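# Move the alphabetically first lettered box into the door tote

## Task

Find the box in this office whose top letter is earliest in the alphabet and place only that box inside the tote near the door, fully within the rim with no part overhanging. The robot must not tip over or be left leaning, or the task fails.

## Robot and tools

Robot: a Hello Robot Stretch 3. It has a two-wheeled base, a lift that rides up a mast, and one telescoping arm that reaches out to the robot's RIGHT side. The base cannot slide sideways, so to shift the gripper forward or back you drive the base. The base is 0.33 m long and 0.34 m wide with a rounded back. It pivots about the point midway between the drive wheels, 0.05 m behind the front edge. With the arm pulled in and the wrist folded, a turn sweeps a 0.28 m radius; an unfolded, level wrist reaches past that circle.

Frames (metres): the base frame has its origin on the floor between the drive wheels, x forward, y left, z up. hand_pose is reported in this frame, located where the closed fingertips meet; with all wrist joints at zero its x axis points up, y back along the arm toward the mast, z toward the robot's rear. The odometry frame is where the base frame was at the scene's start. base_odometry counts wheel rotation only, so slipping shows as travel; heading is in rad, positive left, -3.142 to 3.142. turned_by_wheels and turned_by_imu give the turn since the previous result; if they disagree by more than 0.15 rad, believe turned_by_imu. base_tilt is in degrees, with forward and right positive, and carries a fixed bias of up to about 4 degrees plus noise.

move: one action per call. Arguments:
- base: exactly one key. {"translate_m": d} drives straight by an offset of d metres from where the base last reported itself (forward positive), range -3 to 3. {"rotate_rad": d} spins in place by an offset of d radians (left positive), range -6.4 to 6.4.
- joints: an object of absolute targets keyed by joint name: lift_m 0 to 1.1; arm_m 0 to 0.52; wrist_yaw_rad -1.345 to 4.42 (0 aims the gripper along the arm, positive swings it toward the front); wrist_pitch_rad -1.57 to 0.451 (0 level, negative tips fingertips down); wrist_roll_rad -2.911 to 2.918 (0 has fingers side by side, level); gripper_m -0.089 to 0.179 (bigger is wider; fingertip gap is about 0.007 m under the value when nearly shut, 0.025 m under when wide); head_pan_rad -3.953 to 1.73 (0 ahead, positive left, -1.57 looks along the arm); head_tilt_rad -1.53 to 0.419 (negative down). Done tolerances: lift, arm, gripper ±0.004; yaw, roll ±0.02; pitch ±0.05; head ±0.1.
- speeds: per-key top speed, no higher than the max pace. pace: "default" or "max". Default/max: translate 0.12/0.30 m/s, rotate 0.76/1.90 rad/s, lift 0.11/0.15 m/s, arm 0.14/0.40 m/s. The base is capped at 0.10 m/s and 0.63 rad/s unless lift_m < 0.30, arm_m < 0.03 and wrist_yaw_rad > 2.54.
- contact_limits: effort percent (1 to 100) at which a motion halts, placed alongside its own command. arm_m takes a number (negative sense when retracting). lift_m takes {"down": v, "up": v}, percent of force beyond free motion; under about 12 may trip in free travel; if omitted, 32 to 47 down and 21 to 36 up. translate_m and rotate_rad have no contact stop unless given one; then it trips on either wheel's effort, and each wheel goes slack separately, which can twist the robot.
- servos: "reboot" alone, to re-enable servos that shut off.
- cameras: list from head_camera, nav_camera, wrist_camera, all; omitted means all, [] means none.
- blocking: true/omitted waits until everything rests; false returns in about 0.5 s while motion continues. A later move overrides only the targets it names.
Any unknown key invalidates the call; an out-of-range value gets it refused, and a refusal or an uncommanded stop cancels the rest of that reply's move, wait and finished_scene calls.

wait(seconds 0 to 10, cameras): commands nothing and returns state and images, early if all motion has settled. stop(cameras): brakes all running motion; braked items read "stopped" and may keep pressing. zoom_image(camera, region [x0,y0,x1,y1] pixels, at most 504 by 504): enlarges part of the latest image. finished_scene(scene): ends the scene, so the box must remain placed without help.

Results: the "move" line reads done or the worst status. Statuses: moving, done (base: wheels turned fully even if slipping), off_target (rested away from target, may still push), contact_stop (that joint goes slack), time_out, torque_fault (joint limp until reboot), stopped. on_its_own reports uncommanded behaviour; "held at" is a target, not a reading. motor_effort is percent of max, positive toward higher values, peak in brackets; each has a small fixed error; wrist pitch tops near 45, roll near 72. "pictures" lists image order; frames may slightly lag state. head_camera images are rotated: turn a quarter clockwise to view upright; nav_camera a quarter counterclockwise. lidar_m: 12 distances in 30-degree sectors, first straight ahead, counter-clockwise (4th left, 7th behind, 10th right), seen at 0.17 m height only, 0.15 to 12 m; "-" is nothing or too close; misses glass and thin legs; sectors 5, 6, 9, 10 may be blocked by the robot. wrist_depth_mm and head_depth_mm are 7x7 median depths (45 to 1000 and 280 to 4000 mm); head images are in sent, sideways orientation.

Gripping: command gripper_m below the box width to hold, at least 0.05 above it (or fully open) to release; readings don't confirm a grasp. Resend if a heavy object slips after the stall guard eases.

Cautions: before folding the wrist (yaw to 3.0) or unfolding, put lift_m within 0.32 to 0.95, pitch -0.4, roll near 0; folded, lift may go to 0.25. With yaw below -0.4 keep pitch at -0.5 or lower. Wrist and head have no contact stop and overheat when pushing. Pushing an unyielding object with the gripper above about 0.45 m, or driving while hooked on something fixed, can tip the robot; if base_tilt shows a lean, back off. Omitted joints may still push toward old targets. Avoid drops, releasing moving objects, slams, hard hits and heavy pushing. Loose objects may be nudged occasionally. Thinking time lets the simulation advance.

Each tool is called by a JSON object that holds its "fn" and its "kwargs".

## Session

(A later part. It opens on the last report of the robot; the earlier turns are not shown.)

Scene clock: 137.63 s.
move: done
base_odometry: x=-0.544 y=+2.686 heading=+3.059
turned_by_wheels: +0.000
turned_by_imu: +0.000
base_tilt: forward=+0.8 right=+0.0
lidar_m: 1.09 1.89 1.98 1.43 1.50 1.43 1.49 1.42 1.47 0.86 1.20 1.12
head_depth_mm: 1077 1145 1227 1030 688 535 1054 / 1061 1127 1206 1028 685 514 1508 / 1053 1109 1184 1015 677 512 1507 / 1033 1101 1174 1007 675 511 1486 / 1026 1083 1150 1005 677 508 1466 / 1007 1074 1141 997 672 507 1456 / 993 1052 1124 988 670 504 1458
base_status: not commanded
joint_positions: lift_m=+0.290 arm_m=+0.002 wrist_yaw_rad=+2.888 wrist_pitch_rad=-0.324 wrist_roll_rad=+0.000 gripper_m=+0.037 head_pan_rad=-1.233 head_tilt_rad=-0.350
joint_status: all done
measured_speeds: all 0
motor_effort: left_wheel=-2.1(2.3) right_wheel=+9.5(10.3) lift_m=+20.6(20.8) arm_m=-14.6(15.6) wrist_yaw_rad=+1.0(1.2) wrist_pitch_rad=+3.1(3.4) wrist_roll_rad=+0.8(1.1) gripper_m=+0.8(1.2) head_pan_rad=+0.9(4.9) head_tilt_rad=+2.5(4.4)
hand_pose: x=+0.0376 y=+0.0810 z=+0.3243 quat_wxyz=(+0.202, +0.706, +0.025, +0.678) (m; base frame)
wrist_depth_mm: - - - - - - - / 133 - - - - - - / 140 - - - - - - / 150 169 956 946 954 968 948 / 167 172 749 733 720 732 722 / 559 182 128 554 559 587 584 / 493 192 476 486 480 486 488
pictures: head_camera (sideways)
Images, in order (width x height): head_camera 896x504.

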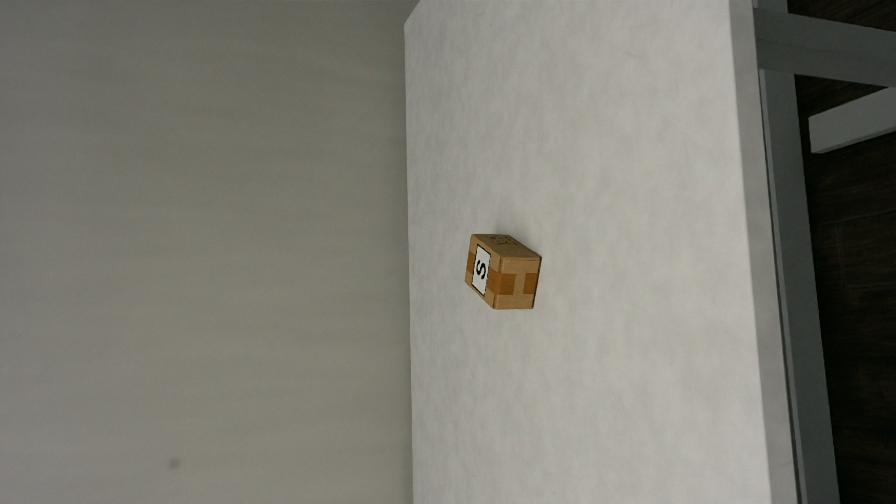

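{"fn": "move", "kwargs": {"base": {"rotate_rad": 0.785}, "joints": {"head_pan_rad": 0.2, "head_tilt_rad": -0.4}, "pace": "max", "cameras": []}}

{"fn": "move", "kwargs": {"base": {"translate_m": 1.06}, "pace": "max", "cameras": ["head_camera"]}}

{"fn": "zoom_image", "kwargs": {"camera": "head_camera", "region": [305, 152, 505, 352]}}

{"fn": "move", "kwargs": {"joints": {"head_pan_rad": -0.5}, "pace": "max", "cameras": ["head_camera"]}}

{"fn": "zoom_image", "kwargs": {"camera": "head_camera", "region": [394, 152, 594, 352]}}

Scene clock: 159.90 s.
move: done
base_odometry: x=-0.544 y=+2.686 heading=-2.440
turned_by_wheels: +0.785
turned_by_imu: +0.782
base_tilt: forward=+1.0 right=-0.2
lidar_m: 2.19 1.92 1.43 1.43 1.67 1.42 1.42 0.88 0.86 1.21 1.09 1.90
head_depth_mm: 1996 2114 2007 2389 2291 1783 1453 / 2111 2212 2263 2488 2310 1779 1449 / 2191 2331 2207 2714 2286 1781 1436 / 2330 2457 2209 2723 2275 1761 1422 / 2368 2531 2682 2864 2318 1758 1440 / 2380 2514 2660 2576 2177 1757 1429 / 1653 1732 1854 2008 2117 1746 1446
base_status: done
joint_positions: lift_m=+0.290 arm_m=+0.002 wrist_yaw_rad=+2.888 wrist_pitch_rad=-0.324 wrist_roll_rad=+0.000 gripper_m=+0.037 head_pan_rad=+0.216 head_tilt_rad=-0.398
joint_status: all done
measured_speeds: translate_m=+0.000 rotate_rad=+0.000 lift_m=+0.000 arm_m=+0.000 wrist_yaw_rad=+0.000 wrist_pitch_rad=+0.000 wrist_roll_rad=+0.000 head_pan_rad=-0.024 head_tilt_rad=+0.000
motor_effort: left_wheel=-8.3(15.9) right_wheel=+9.1(16.8) lift_m=+23.3(23.3) arm_m=-16.7(16.9) wrist_yaw_rad=+1.3(1.3) wrist_pitch_rad=+3.2(3.5) wrist_roll_rad=+0.8(1.2) gripper_m=+0.6(1.4) head_pan_rad=-4.1(6.6) head_tilt_rad=-1.3(5.8)
hand_pose: x=+0.0376 y=+0.0810 z=+0.3243 quat_wxyz=(+0.202, +0.706, +0.025, +0.678) (m; base frame)
wrist_depth_mm: - - - - - - - / 133 - - - - - - / 140 - - - - - - / 150 169 952 932 968 956 952 / 167 172 769 720 726 748 732 / 562 183 128 542 571 590 589 / 489 193 477 497 480 491 495
pictures: none
No camera images: "cameras" was empty.

Scene clock: 164.80 s.
move: done
base_odometry: x=-1.354 y=+2.002 heading=-2.440
turned_by_wheels: +0.000
turned_by_imu: +0.000
base_tilt: forward=+1.2 right=-0.2
lidar_m: 1.31 1.16 1.17 1.24 1.28 2.44 2.44 1.71 1.02 1.44 1.55 0.95
head_depth_mm: 1103 1172 1243 1006 710 606 1434 / 1163 1229 1311 1010 708 1603 1436 / 1198 1283 1374 1009 704 1646 1444 / 1273 1358 1431 995 702 1763 1436 / 1327 1426 1512 991 731 1717 1431 / 1411 1510 1603 987 792 1456 1414 / 1426 1537 1660 983 1313 1710 1390
base_status: done
joint_positions: lift_m=+0.290 arm_m=+0.002 wrist_yaw_rad=+2.888 wrist_pitch_rad=-0.324 wrist_roll_rad=+0.000 gripper_m=+0.037 head_pan_rad=+0.200 head_tilt_rad=-0.400
joint_status: not commanded
measured_speeds: all 0
motor_effort: left_wheel=+2.2(12.3) right_wheel=+1.1(17.0) lift_m=+28.9(29.0) arm_m=-22.9(23.7) wrist_yaw_rad=+0.5(1.4) wrist_pitch_rad=+3.2(3.4) wrist_roll_rad=+0.8(1.1) gripper_m=+0.2(1.3) head_pan_rad=-2.8(4.5) head_tilt_rad=-1.6(3.3)
hand_pose: x=+0.0376 y=+0.0810 z=+0.3243 quat_wxyz=(+0.202, +0.706, +0.025, +0.678) (m; base frame)
wrist_depth_mm: - - - - - - - / 133 - - - - - - / 140 - - - - - - / 149 169 927 925 956 883 893 / 167 172 759 733 723 713 731 / 565 182 127 548 566 587 585 / 487 194 485 490 476 499 491
pictures: head_camera (sideways)
Images, in order (width x height): head_camera 896x504.

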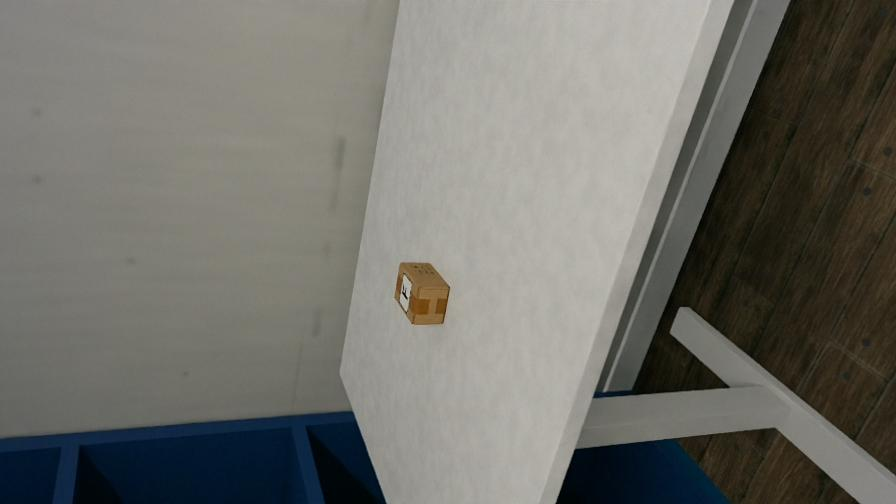

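Scaled by 2.520 from the camera's 896x504 image, which has a finer 1280x720 frame.

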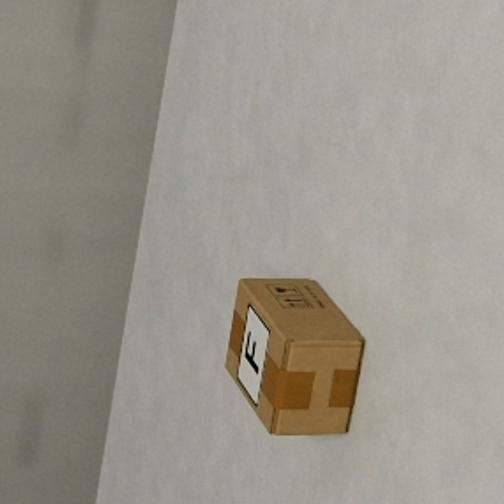

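Scene clock: 165.63 s.
move: done
base_odometry: x=-1.354 y=+2.002 heading=-2.440
turned_by_wheels: +0.000
turned_by_imu: +0.000
base_tilt: forward=+0.8 right=-0.3
lidar_m: 1.32 1.16 1.17 1.23 1.28 2.45 2.44 1.70 1.02 1.45 1.56 0.95
head_depth_mm: 1217 1304 1413 1014 710 1782 1443 / 1196 1279 1366 1011 707 1666 1419 / 1166 1258 1338 1005 700 1621 1373 / 1137 1216 1321 1000 700 1656 1438 / 1121 1199 1289 996 698 1632 1433 / 1106 1171 1258 989 696 1590 1447 / 1077 1147 1226 983 694 597 1437
base_status: not commanded
joint_positions: lift_m=+0.290 arm_m=+0.002 wrist_yaw_rad=+2.888 wrist_pitch_rad=-0.324 wrist_roll_rad=+0.000 gripper_m=+0.037 head_pan_rad=-0.518 head_tilt_rad=-0.400
joint_status: all done
measured_speeds: all 0
motor_effort: left_wheel=+2.2(2.5) right_wheel=+1.2(1.7) lift_m=+30.1(30.1) arm_m=-22.9(23.4) wrist_yaw_rad=+0.8(1.1) wrist_pitch_rad=+3.0(3.3) wrist_roll_rad=+0.8(1.0) gripper_m=-0.1(1.0) head_pan_rad=-1.6(5.3) head_tilt_rad=-2.0(2.8)
hand_pose: x=+0.0376 y=+0.0810 z=+0.3243 quat_wxyz=(+0.202, +0.706, +0.025, +0.678) (m; base frame)
wrist_depth_mm: - - - - - - - / 133 - - - - - - / 140 - - - - - - / 150 169 965 951 931 898 912 / 167 173 751 724 717 737 724 / 562 182 127 548 570 579 589 / 489 193 483 495 483 495 489
pictures: head_camera (sideways)
Images, in order (width x height): head_camera 896x504.

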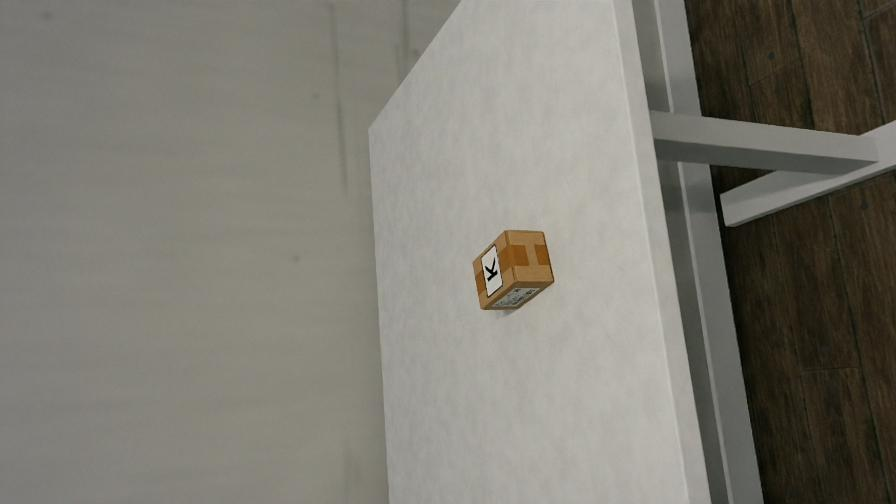

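Scaled by 2.520 from the camera's 896x504 image, which has a finer 1280x720 frame.

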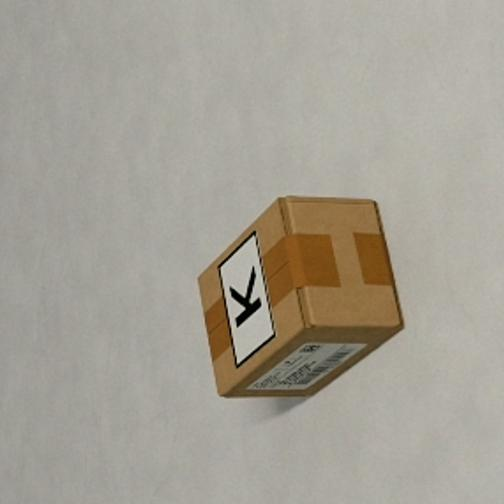

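{"fn": "move", "kwargs": {"base": {"rotate_rad": 0.84}, "pace": "max", "cameras": []}}

{"fn": "move", "kwargs": {"base": {"translate_m": -0.6}, "pace": "max", "joints": {"head_pan_rad": -1.57, "head_tilt_rad": -0.5}, "cameras": []}}

{"fn": "move", "kwargs": {"base": {"rotate_rad": -1.15}, "pace": "max", "joints": {"head_pan_rad": -1.57, "head_tilt_rad": -0.5, "lift_m": 0.5}, "cameras": ["head_camera"]}}

Scene clock: 198.60 s.
move: done
base_odometry: x=-1.354 y=+2.002 heading=-1.600
turned_by_wheels: +0.840
turned_by_imu: +0.837
base_tilt: forward=+0.9 right=+0.0
lidar_m: 1.17 1.37 1.23 1.83 2.46 1.76 1.49 1.02 1.51 0.95 1.32 1.15
head_depth_mm: 1158 1212 1296 1008 710 607 1445 / 1216 1283 1377 1006 705 1641 1441 / 1294 1377 1467 987 703 1720 1449 / 1386 1471 1543 995 763 1717 1434 / 1441 1561 1626 989 800 1511 1438 / 1505 1645 1738 986 1959 1714 1390 / 1602 1725 1759 985 1985 1643 1438
base_status: done
joint_positions: lift_m=+0.290 arm_m=+0.002 wrist_yaw_rad=+2.888 wrist_pitch_rad=-0.324 wrist_roll_rad=+0.000 gripper_m=+0.037 head_pan_rad=-0.500 head_tilt_rad=-0.400
joint_status: not commanded
measured_speeds: all 0
motor_effort: left_wheel=-8.2(15.8) right_wheel=+7.8(17.3) lift_m=+28.4(30.4) arm_m=-23.1(23.6) wrist_yaw_rad=+0.8(1.4) wrist_pitch_rad=+3.2(3.4) wrist_roll_rad=+1.0(1.1) gripper_m=-1.1(1.2) head_pan_rad=+2.3(4.1) head_tilt_rad=-0.5(2.5)
hand_pose: x=+0.0376 y=+0.0810 z=+0.3243 quat_wxyz=(+0.202, +0.706, +0.025, +0.678) (m; base frame)
wrist_depth_mm: - - - - - - - / 133 - - - - - - / 140 - - - - - - / 149 169 951 944 958 947 893 / 166 172 760 729 727 733 724 / 571 182 128 539 574 588 589 / 489 193 479 487 480 494 494
pictures: none
No camera images: "cameras" was empty.

Scene clock: 202.47 s.
move: done
base_odometry: x=-1.336 y=+2.602 heading=-1.601
turned_by_wheels: +0.000
turned_by_imu: +0.101
base_tilt: forward=+0.9 right=+0.0
lidar_m: 1.70 1.60 1.96 2.20 2.17 1.27 1.00 0.57 1.07 1.60 1.14 1.68
head_depth_mm: 1445 1502 1576 1636 1718 1615 1349 / 1541 1663 1806 1945 1934 1602 1344 / 1489 1635 1795 1989 2006 1591 1337 / 1450 1569 1725 1902 1993 1591 1332 / 1393 1514 1638 1836 1913 1598 1330 / 1349 1464 1581 1760 1888 1596 1337 / 1318 1420 1189 927 1774 1504 1321
base_status: done
joint_positions: lift_m=+0.290 arm_m=+0.002 wrist_yaw_rad=+2.889 wrist_pitch_rad=-0.325 wrist_roll_rad=+0.000 gripper_m=+0.037 head_pan_rad=-1.572 head_tilt_rad=-0.501
joint_status: all done
measured_speeds: translate_m=-0.001 rotate_rad=+0.002 lift_m=+0.000 arm_m=+0.000 wrist_yaw_rad=+0.000 wrist_pitch_rad=+0.000 wrist_roll_rad=+0.000 head_pan_rad=+0.000 head_tilt_rad=+0.000
motor_effort: left_wheel=-16.7(57.4) right_wheel=-1.8(58.1) lift_m=+25.4(28.3) arm_m=-11.2(23.3) wrist_yaw_rad=+0.3(2.0) wrist_pitch_rad=+3.4(3.9) wrist_roll_rad=+0.9(1.2) gripper_m=-0.5(1.1) head_pan_rad=+2.8(5.1) head_tilt_rad=+0.2(4.9)
hand_pose: x=+0.0376 y=+0.0809 z=+0.3241 quat_wxyz=(+0.202, +0.706, +0.026, +0.678) (m; base frame)
wrist_depth_mm: - - - - - - - / 133 - - - - - - / 141 - - - - - - / 149 169 928 947 952 924 946 / 167 173 745 707 727 723 739 / 558 182 128 546 146 588 584 / 487 193 470 491 481 483 491
pictures: none
No camera images: "cameras" was empty.

Scene clock: 204.90 s.
move: done
base_odometry: x=-1.336 y=+2.602 heading=-2.750
turned_by_wheels: -1.150
turned_by_imu: -1.145
base_tilt: forward=+0.9 right=-0.2
lidar_m: 1.14 1.66 1.68 1.60 2.12 2.23 2.16 1.29 1.02 0.57 1.04 1.44
head_depth_mm: 815 876 943 717 539 432 362 / 818 884 940 717 541 431 361 / 825 891 952 715 537 431 361 / 830 905 955 712 537 430 360 / 837 909 981 709 534 429 358 / 848 916 1005 1076 534 428 359 / 854 929 1019 1126 1217 428 359
base_status: done
joint_positions: lift_m=+0.500 arm_m=+0.002 wrist_yaw_rad=+2.889 wrist_pitch_rad=-0.325 wrist_roll_rad=+0.000 gripper_m=+0.037 head_pan_rad=-1.570 head_tilt_rad=-0.501
joint_status: all done
measured_speeds: all 0
motor_effort: left_wheel=+9.3(15.3) right_wheel=-8.5(18.6) lift_m=+28.3(32.9) arm_m=-2.4(10.7) wrist_yaw_rad=+0.0(1.3) wrist_pitch_rad=+3.0(3.6) wrist_roll_rad=+0.9(1.1) gripper_m=-0.3(1.3) head_pan_rad=+2.9(4.2) head_tilt_rad=+1.4(2.4)
hand_pose: x=+0.0376 y=+0.0809 z=+0.5341 quat_wxyz=(+0.202, +0.706, +0.026, +0.678) (m; base frame)
wrist_depth_mm: - - - - - - - / 133 - - - - - - / 140 - - - - - - / 150 169 - - - - - / 987 172 - - - - - / 856 183 127 802 825 840 872 / 722 194 695 711 692 709 730
pictures: head_camera (sideways)
Images, in order (width x height): head_camera 896x504.

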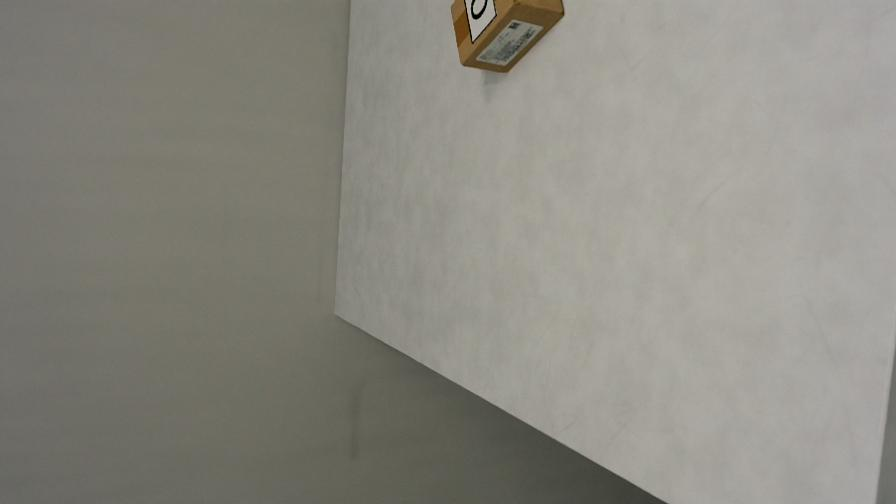

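{"fn": "move", "kwargs": {"base": {"rotate_rad": -0.21}, "pace": "max", "joints": {"wrist_pitch_rad": -0.4}, "cameras": []}}

{"fn": "move", "kwargs": {"base": {"translate_m": -0.395}, "pace": "max", "joints": {"lift_m": 0.95, "head_tilt_rad": -0.6}, "cameras": []}}

{"fn": "move", "kwargs": {"base": {"rotate_rad": 0.57}, "pace": "max", "joints": {"wrist_yaw_rad": 1.57}, "cameras": ["head_camera"]}}

Scene clock: 245.97 s.
move: done
base_odometry: x=-1.336 y=+2.602 heading=-2.960
turned_by_wheels: -0.209
turned_by_imu: -0.208
base_tilt: forward=+1.2 right=-0.2
lidar_m: 1.14 1.60 1.67 1.70 1.60 1.96 2.16 1.29 1.10 0.57 0.57 1.20
head_depth_mm: 855 934 1001 721 541 433 362 / 851 924 989 717 540 432 361 / 841 918 974 652 537 431 360 / 835 903 961 717 535 430 360 / 825 895 948 710 535 430 359 / 814 888 939 709 534 429 359 / 808 871 943 708 533 427 358
base_status: done
joint_positions: lift_m=+0.500 arm_m=+0.002 wrist_yaw_rad=+2.889 wrist_pitch_rad=-0.414 wrist_roll_rad=+0.000 gripper_m=+0.037 head_pan_rad=-1.570 head_tilt_rad=-0.500
joint_status: all done
measured_speeds: all 0
motor_effort: left_wheel=+10.8(15.2) right_wheel=-9.8(14.1) lift_m=+21.2(21.4) arm_m=+2.5(2.8) wrist_yaw_rad=+0.4(1.2) wrist_pitch_rad=+2.2(3.8) wrist_roll_rad=+0.8(1.1) gripper_m=+0.1(1.0) head_pan_rad=+2.7(4.0) head_tilt_rad=+2.9(3.5)
hand_pose: x=+0.0350 y=+0.0710 z=+0.5135 quat_wxyz=(+0.232, +0.704, +0.057, +0.668) (m; base frame)
wrist_depth_mm: - - - - - - - / 135 - - - - - - / 146 174 - - - - - / 162 178 - - - - - / 896 182 - 909 929 941 957 / 788 199 127 719 760 779 773 / 672 640 642 666 657 667 675
pictures: none
No camera images: "cameras" was empty.

Scene clock: 250.87 s.
move: done
base_odometry: x=-0.948 y=+2.673 heading=-2.960
turned_by_wheels: +0.000
turned_by_imu: +0.002
base_tilt: forward=+0.8 right=-0.2
lidar_m: 1.53 1.98 1.81 1.51 1.70 1.98 1.78 1.79 1.00 1.06 0.76 0.78
head_depth_mm: 926 1030 821 602 507 - - / 922 1020 818 602 475 - - / 912 1005 815 600 474 - - / 900 995 812 600 473 - - / 893 986 812 599 475 - - / 885 969 811 597 472 411 1215 / 870 957 809 598 472 411 1268
base_status: done
joint_positions: lift_m=+0.950 arm_m=+0.002 wrist_yaw_rad=+2.889 wrist_pitch_rad=-0.416 wrist_roll_rad=+0.000 gripper_m=+0.037 head_pan_rad=-1.570 head_tilt_rad=-0.600
joint_status: all done
measured_speeds: all 0
motor_effort: left_wheel=-6.9(11.4) right_wheel=-3.4(13.8) lift_m=+28.7(33.1) arm_m=+6.3(6.8) wrist_yaw_rad=+1.1(1.3) wrist_pitch_rad=+2.8(3.1) wrist_roll_rad=+0.7(1.2) gripper_m=+0.2(1.6) head_pan_rad=+2.5(4.5) head_tilt_rad=-3.9(4.9)
hand_pose: x=+0.0350 y=+0.0707 z=+0.9631 quat_wxyz=(+0.233, +0.704, +0.058, +0.668) (m; base frame)
wrist_depth_mm: - - - - - - - / 135 - - - - - - / 145 174 - - - - - / 163 178 - - - - - / - 181 - - - - - / - 198 128 - - - - / - - - - - - -
pictures: none
No camera images: "cameras" was empty.

Scene clock: 252.70 s.
move: done
base_odometry: x=-0.948 y=+2.673 heading=-2.390
turned_by_wheels: +0.570
turned_by_imu: +0.568
base_tilt: forward=+0.9 right=+0.0
lidar_m: 1.99 1.81 1.51 1.70 1.94 1.78 1.02 0.99 1.06 0.76 1.33 1.53
head_depth_mm: 883 960 823 603 507 - - / 919 1004 819 603 490 - - / 955 1031 744 603 491 - - / 999 1087 819 601 475 1400 1306 / 1044 1140 816 600 474 1262 1292 / 1097 1225 813 598 504 1516 - / 1151 1276 813 597 520 1547 -
base_status: done
joint_positions: lift_m=+0.950 arm_m=+0.002 wrist_yaw_rad=+1.573 wrist_pitch_rad=-0.416 wrist_roll_rad=+0.000 gripper_m=+0.037 head_pan_rad=-1.570 head_tilt_rad=-0.600
joint_status: all done
measured_speeds: all 0
motor_effort: left_wheel=-9.1(16.8) right_wheel=+10.6(14.0) lift_m=+27.8(29.0) arm_m=+5.8(7.2) wrist_yaw_rad=-2.3(8.6) wrist_pitch_rad=+2.8(3.1) wrist_roll_rad=+0.8(1.1) gripper_m=+0.1(1.0) head_pan_rad=+2.6(3.8) head_tilt_rad=-3.3(4.5)
hand_pose: x=+0.2033 y=-0.1463 z=+0.9631 quat_wxyz=(+0.593, +0.593, -0.385, +0.387) (m; base frame)
wrist_depth_mm: - - - - - - - / - - - - - - - / - - - - - - - / - - - - - - - / - - - - - - - / - - 127 - - - - / - - - - - - -
pictures: head_camera (sideways)
Images, in order (width x height): head_camera 896x504.

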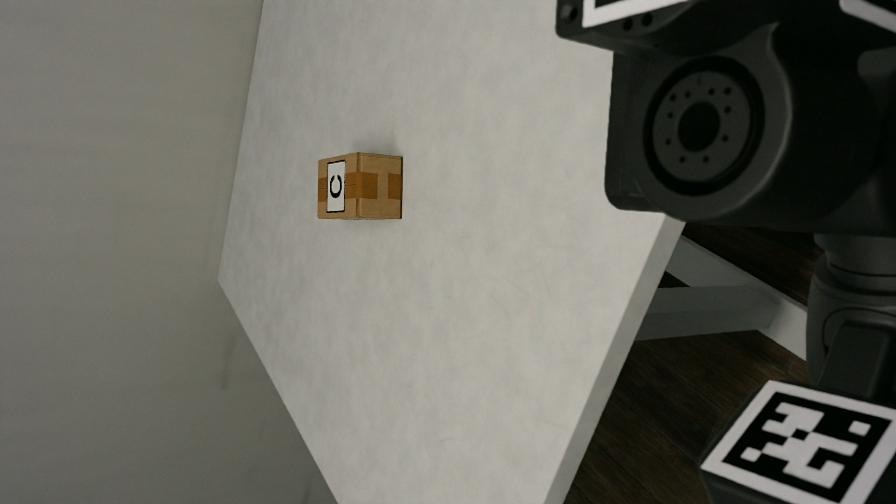

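{"fn": "zoom_image", "kwargs": {"camera": "head_camera", "region": [300, 130, 420, 240]}}

{"fn": "move", "kwargs": {"base": {"translate_m": -0.013}, "joints": {"lift_m": 1.1, "wrist_yaw_rad": 0.0, "gripper_m": 0.13}, "pace": "max", "cameras": []}}

{"fn": "move", "kwargs": {"joints": {"wrist_pitch_rad": -1.2, "arm_m": 0.35, "lift_m": 1.075}, "pace": "max", "cameras": ["wrist_camera", "head_camera"]}}

Scaled by 4.200 from the camera's 896x504 image, which has a finer 1280x720 frame.

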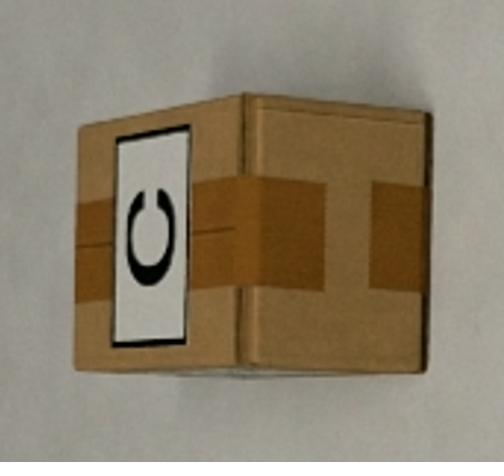

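Scene clock: 266.17 s.
move: done
base_odometry: x=-0.938 y=+2.682 heading=-2.391
turned_by_wheels: +0.000
turned_by_imu: +0.001
base_tilt: forward=+0.9 right=-0.2
lidar_m: 1.98 1.82 1.52 1.70 1.92 1.77 1.01 0.98 1.06 0.76 1.33 1.54
head_depth_mm: - - - - - - 1238 / - - - - - - 1273 / 955 - 697 - - 1380 1262 / 988 1086 816 559 473 1383 1253 / 1040 1131 812 577 475 1238 1245 / 1091 1205 813 598 487 1471 1250 / 1145 1279 811 597 519 1477 1254
base_status: done
joint_positions: lift_m=+1.098 arm_m=+0.002 wrist_yaw_rad=+0.003 wrist_pitch_rad=-0.417 wrist_roll_rad=+0.000 gripper_m=+0.130 head_pan_rad=-1.570 head_tilt_rad=-0.600
joint_status: all done
joint sent to its limit — lift_m, upper limit.
measured_speeds: all 0
motor_effort: left_wheel=-7.5(13.9) right_wheel=-0.9(6.1) lift_m=+30.2(31.7) arm_m=-0.7(2.1) wrist_yaw_rad=-2.0(7.6) wrist_pitch_rad=+2.8(3.2) wrist_roll_rad=+0.8(1.1) gripper_m=+1.0(91.5) head_pan_rad=+2.1(3.1) head_tilt_rad=-1.8(3.5)
hand_pose: x=-0.0208 y=-0.3713 z=+1.1106 quat_wxyz=(+0.692, +0.148, -0.691, -0.145) (m; base frame)
wrist_depth_mm: - - - - - - - / - - - - - - - / - - - - - - - / - - - 440 - - - / 402 391 391 404 412 147 407 / 351 124 344 350 352 124 358 / - 285 301 300 303 287 295
pictures: none
No camera images: "cameras" was empty.

Scene clock: 268.30 s.
move: done
base_odometry: x=-0.938 y=+2.682 heading=-2.391
turned_by_wheels: +0.000
turned_by_imu: +0.000
base_tilt: forward=+1.0 right=+0.0
lidar_m: 1.98 1.82 1.51 1.71 1.93 1.77 1.01 0.98 1.06 0.76 1.32 1.54
head_depth_mm: 363 951 822 605 477 395 1235 / 360 421 779 582 476 404 1261 / 382 394 461 601 475 424 1266 / 993 1075 779 593 474 1379 1264 / 1040 1133 814 599 473 1238 1254 / 1087 1223 811 598 489 1472 1253 / 1141 1287 810 597 520 1470 1258
base_status: not commanded
joint_positions: lift_m=+1.075 arm_m=+0.350 wrist_yaw_rad=+0.003 wrist_pitch_rad=-1.202 wrist_roll_rad=+0.000 gripper_m=+0.130 head_pan_rad=-1.570 head_tilt_rad=-0.600
joint_status: all done
measured_speeds: all 0
motor_effort: left_wheel=-7.7(8.0) right_wheel=-0.9(1.7) lift_m=+22.7(26.7) arm_m=+20.0(25.5) wrist_yaw_rad=-2.0(2.2) wrist_pitch_rad=+0.3(4.9) wrist_roll_rad=+0.9(1.2) gripper_m=-0.1(1.0) head_pan_rad=+3.0(3.0) head_tilt_rad=-2.4(3.4)
hand_pose: x=-0.0214 y=-0.5648 z=+0.9660 quat_wxyz=(+0.584, +0.401, -0.582, -0.400) (m; base frame)
wrist_depth_mm: 216 216 211 158 214 212 211 / 208 207 203 150 204 205 203 / 199 199 196 148 198 196 195 / 192 192 191 188 190 188 188 / 186 185 184 183 183 181 182 / 179 124 176 178 177 124 175 / - 170 172 172 170 167 168
pictures: head_camera (sideways), wrist_camera
Images, in order (width x height): head_camera 896x504, wrist_camera 644x364.

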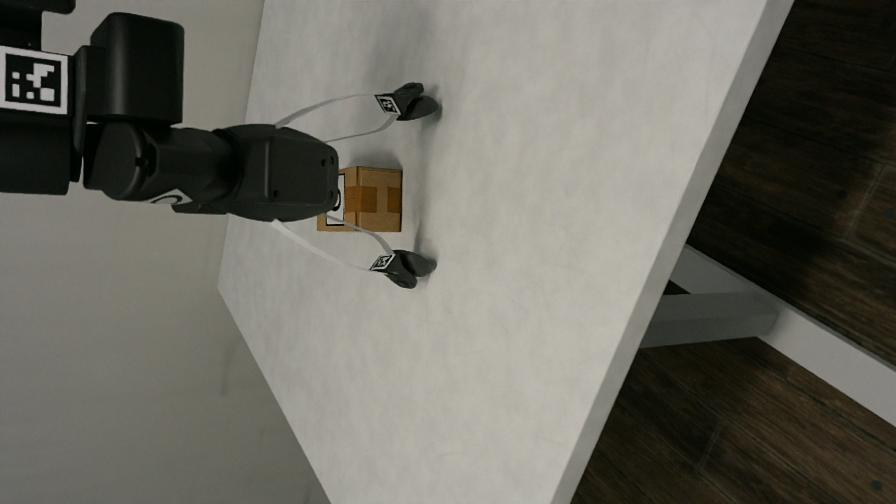

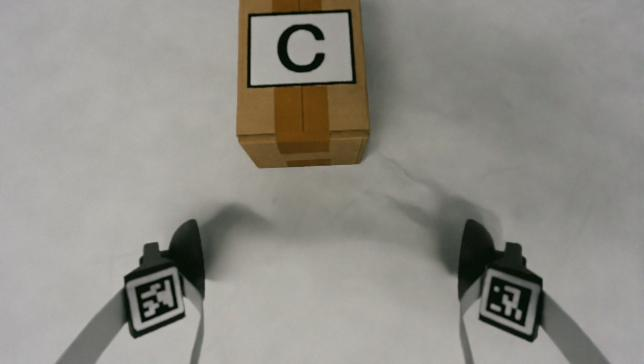

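{"fn": "move", "kwargs": {"base": {"translate_m": 0.012}, "joints": {"arm_m": 0.45, "lift_m": 1.074}, "cameras": []}}

{"fn": "move", "kwargs": {"joints": {"gripper_m": 0.02}, "cameras": ["wrist_camera"]}}

Scene clock: 278.43 s.
move: done
base_odometry: x=-0.947 y=+2.674 heading=-2.391
turned_by_wheels: +0.000
turned_by_imu: +0.001
base_tilt: forward=+1.0 right=-0.2
lidar_m: 2.00 1.82 1.51 1.70 1.94 1.78 1.02 0.99 1.06 0.76 1.33 1.53
head_depth_mm: 468 959 817 605 476 395 1268 / 441 991 816 601 476 414 1260 / 462 497 662 600 476 425 1268 / 998 1084 815 600 476 1401 1267 / 1045 1135 813 599 475 1262 1238 / 1090 1223 808 599 504 1472 1262 / 1148 1287 807 595 520 1482 1258
base_status: done
joint_positions: lift_m=+1.074 arm_m=+0.450 wrist_yaw_rad=+0.003 wrist_pitch_rad=-1.203 wrist_roll_rad=+0.000 gripper_m=+0.130 head_pan_rad=-1.570 head_tilt_rad=-0.600
joint_status: all done
measured_speeds: all 0
motor_effort: left_wheel=+4.0(8.8) right_wheel=+7.4(11.3) lift_m=+21.3(23.7) arm_m=+23.6(26.2) wrist_yaw_rad=-1.5(2.1) wrist_pitch_rad=+0.3(0.8) wrist_roll_rad=+0.8(1.1) gripper_m=-0.1(1.8) head_pan_rad=+2.0(2.7) head_tilt_rad=-1.5(3.5)
hand_pose: x=-0.0214 y=-0.6646 z=+0.9649 quat_wxyz=(+0.584, +0.401, -0.582, -0.400) (m; base frame)
wrist_depth_mm: 214 215 213 212 211 211 209 / 206 207 205 204 202 203 201 / 200 197 197 196 195 195 194 / 191 189 190 139 187 188 187 / 184 183 182 133 181 181 180 / 177 125 145 129 173 123 173 / - 127 170 125 168 167 167
pictures: none
No camera images: "cameras" was empty.

Scene clock: 280.07 s.
move: done
base_odometry: x=-0.947 y=+2.674 heading=-2.391
turned_by_wheels: +0.000
turned_by_imu: +0.000
base_tilt: forward=+1.0 right=-0.2
lidar_m: 2.00 1.81 1.51 1.70 1.94 1.78 1.02 1.00 1.06 0.76 1.33 1.53
head_depth_mm: 472 960 823 603 475 395 1260 / 441 992 821 603 476 414 1265 / 463 497 664 599 474 425 1261 / 1002 1083 818 599 473 1404 1257 / 1045 1151 817 600 475 1269 1251 / 1096 1224 814 598 503 1479 1259 / 1154 1294 811 596 520 1468 1263
base_status: not commanded
joint_positions: lift_m=+1.074 arm_m=+0.450 wrist_yaw_rad=+0.003 wrist_pitch_rad=-1.202 wrist_roll_rad=+0.000 gripper_m=+0.021 head_pan_rad=-1.570 head_tilt_rad=-0.600
joint_status: all done
measured_speeds: all 0
motor_effort: left_wheel=+3.8(4.3) right_wheel=+6.7(7.7) lift_m=+22.0(22.2) arm_m=+19.6(23.5) wrist_yaw_rad=-1.6(2.3) wrist_pitch_rad=+0.1(0.6) wrist_roll_rad=+1.0(1.1) gripper_m=-21.6(98.5) head_pan_rad=+1.8(2.5) head_tilt_rad=-2.2(2.6)
hand_pose: x=-0.0214 y=-0.6649 z=+0.9650 quat_wxyz=(+0.584, +0.401, -0.582, -0.399) (m; base frame)
wrist_depth_mm: 216 216 214 213 212 214 212 / 208 208 205 206 204 204 204 / 201 199 199 198 197 196 195 / 193 191 190 140 188 189 188 / 186 184 183 135 149 182 181 / 179 179 129 129 127 175 173 / 173 170 169 126 127 169 169
pictures: wrist_camera
Images, in order (width x height): wrist_camera 644x364.

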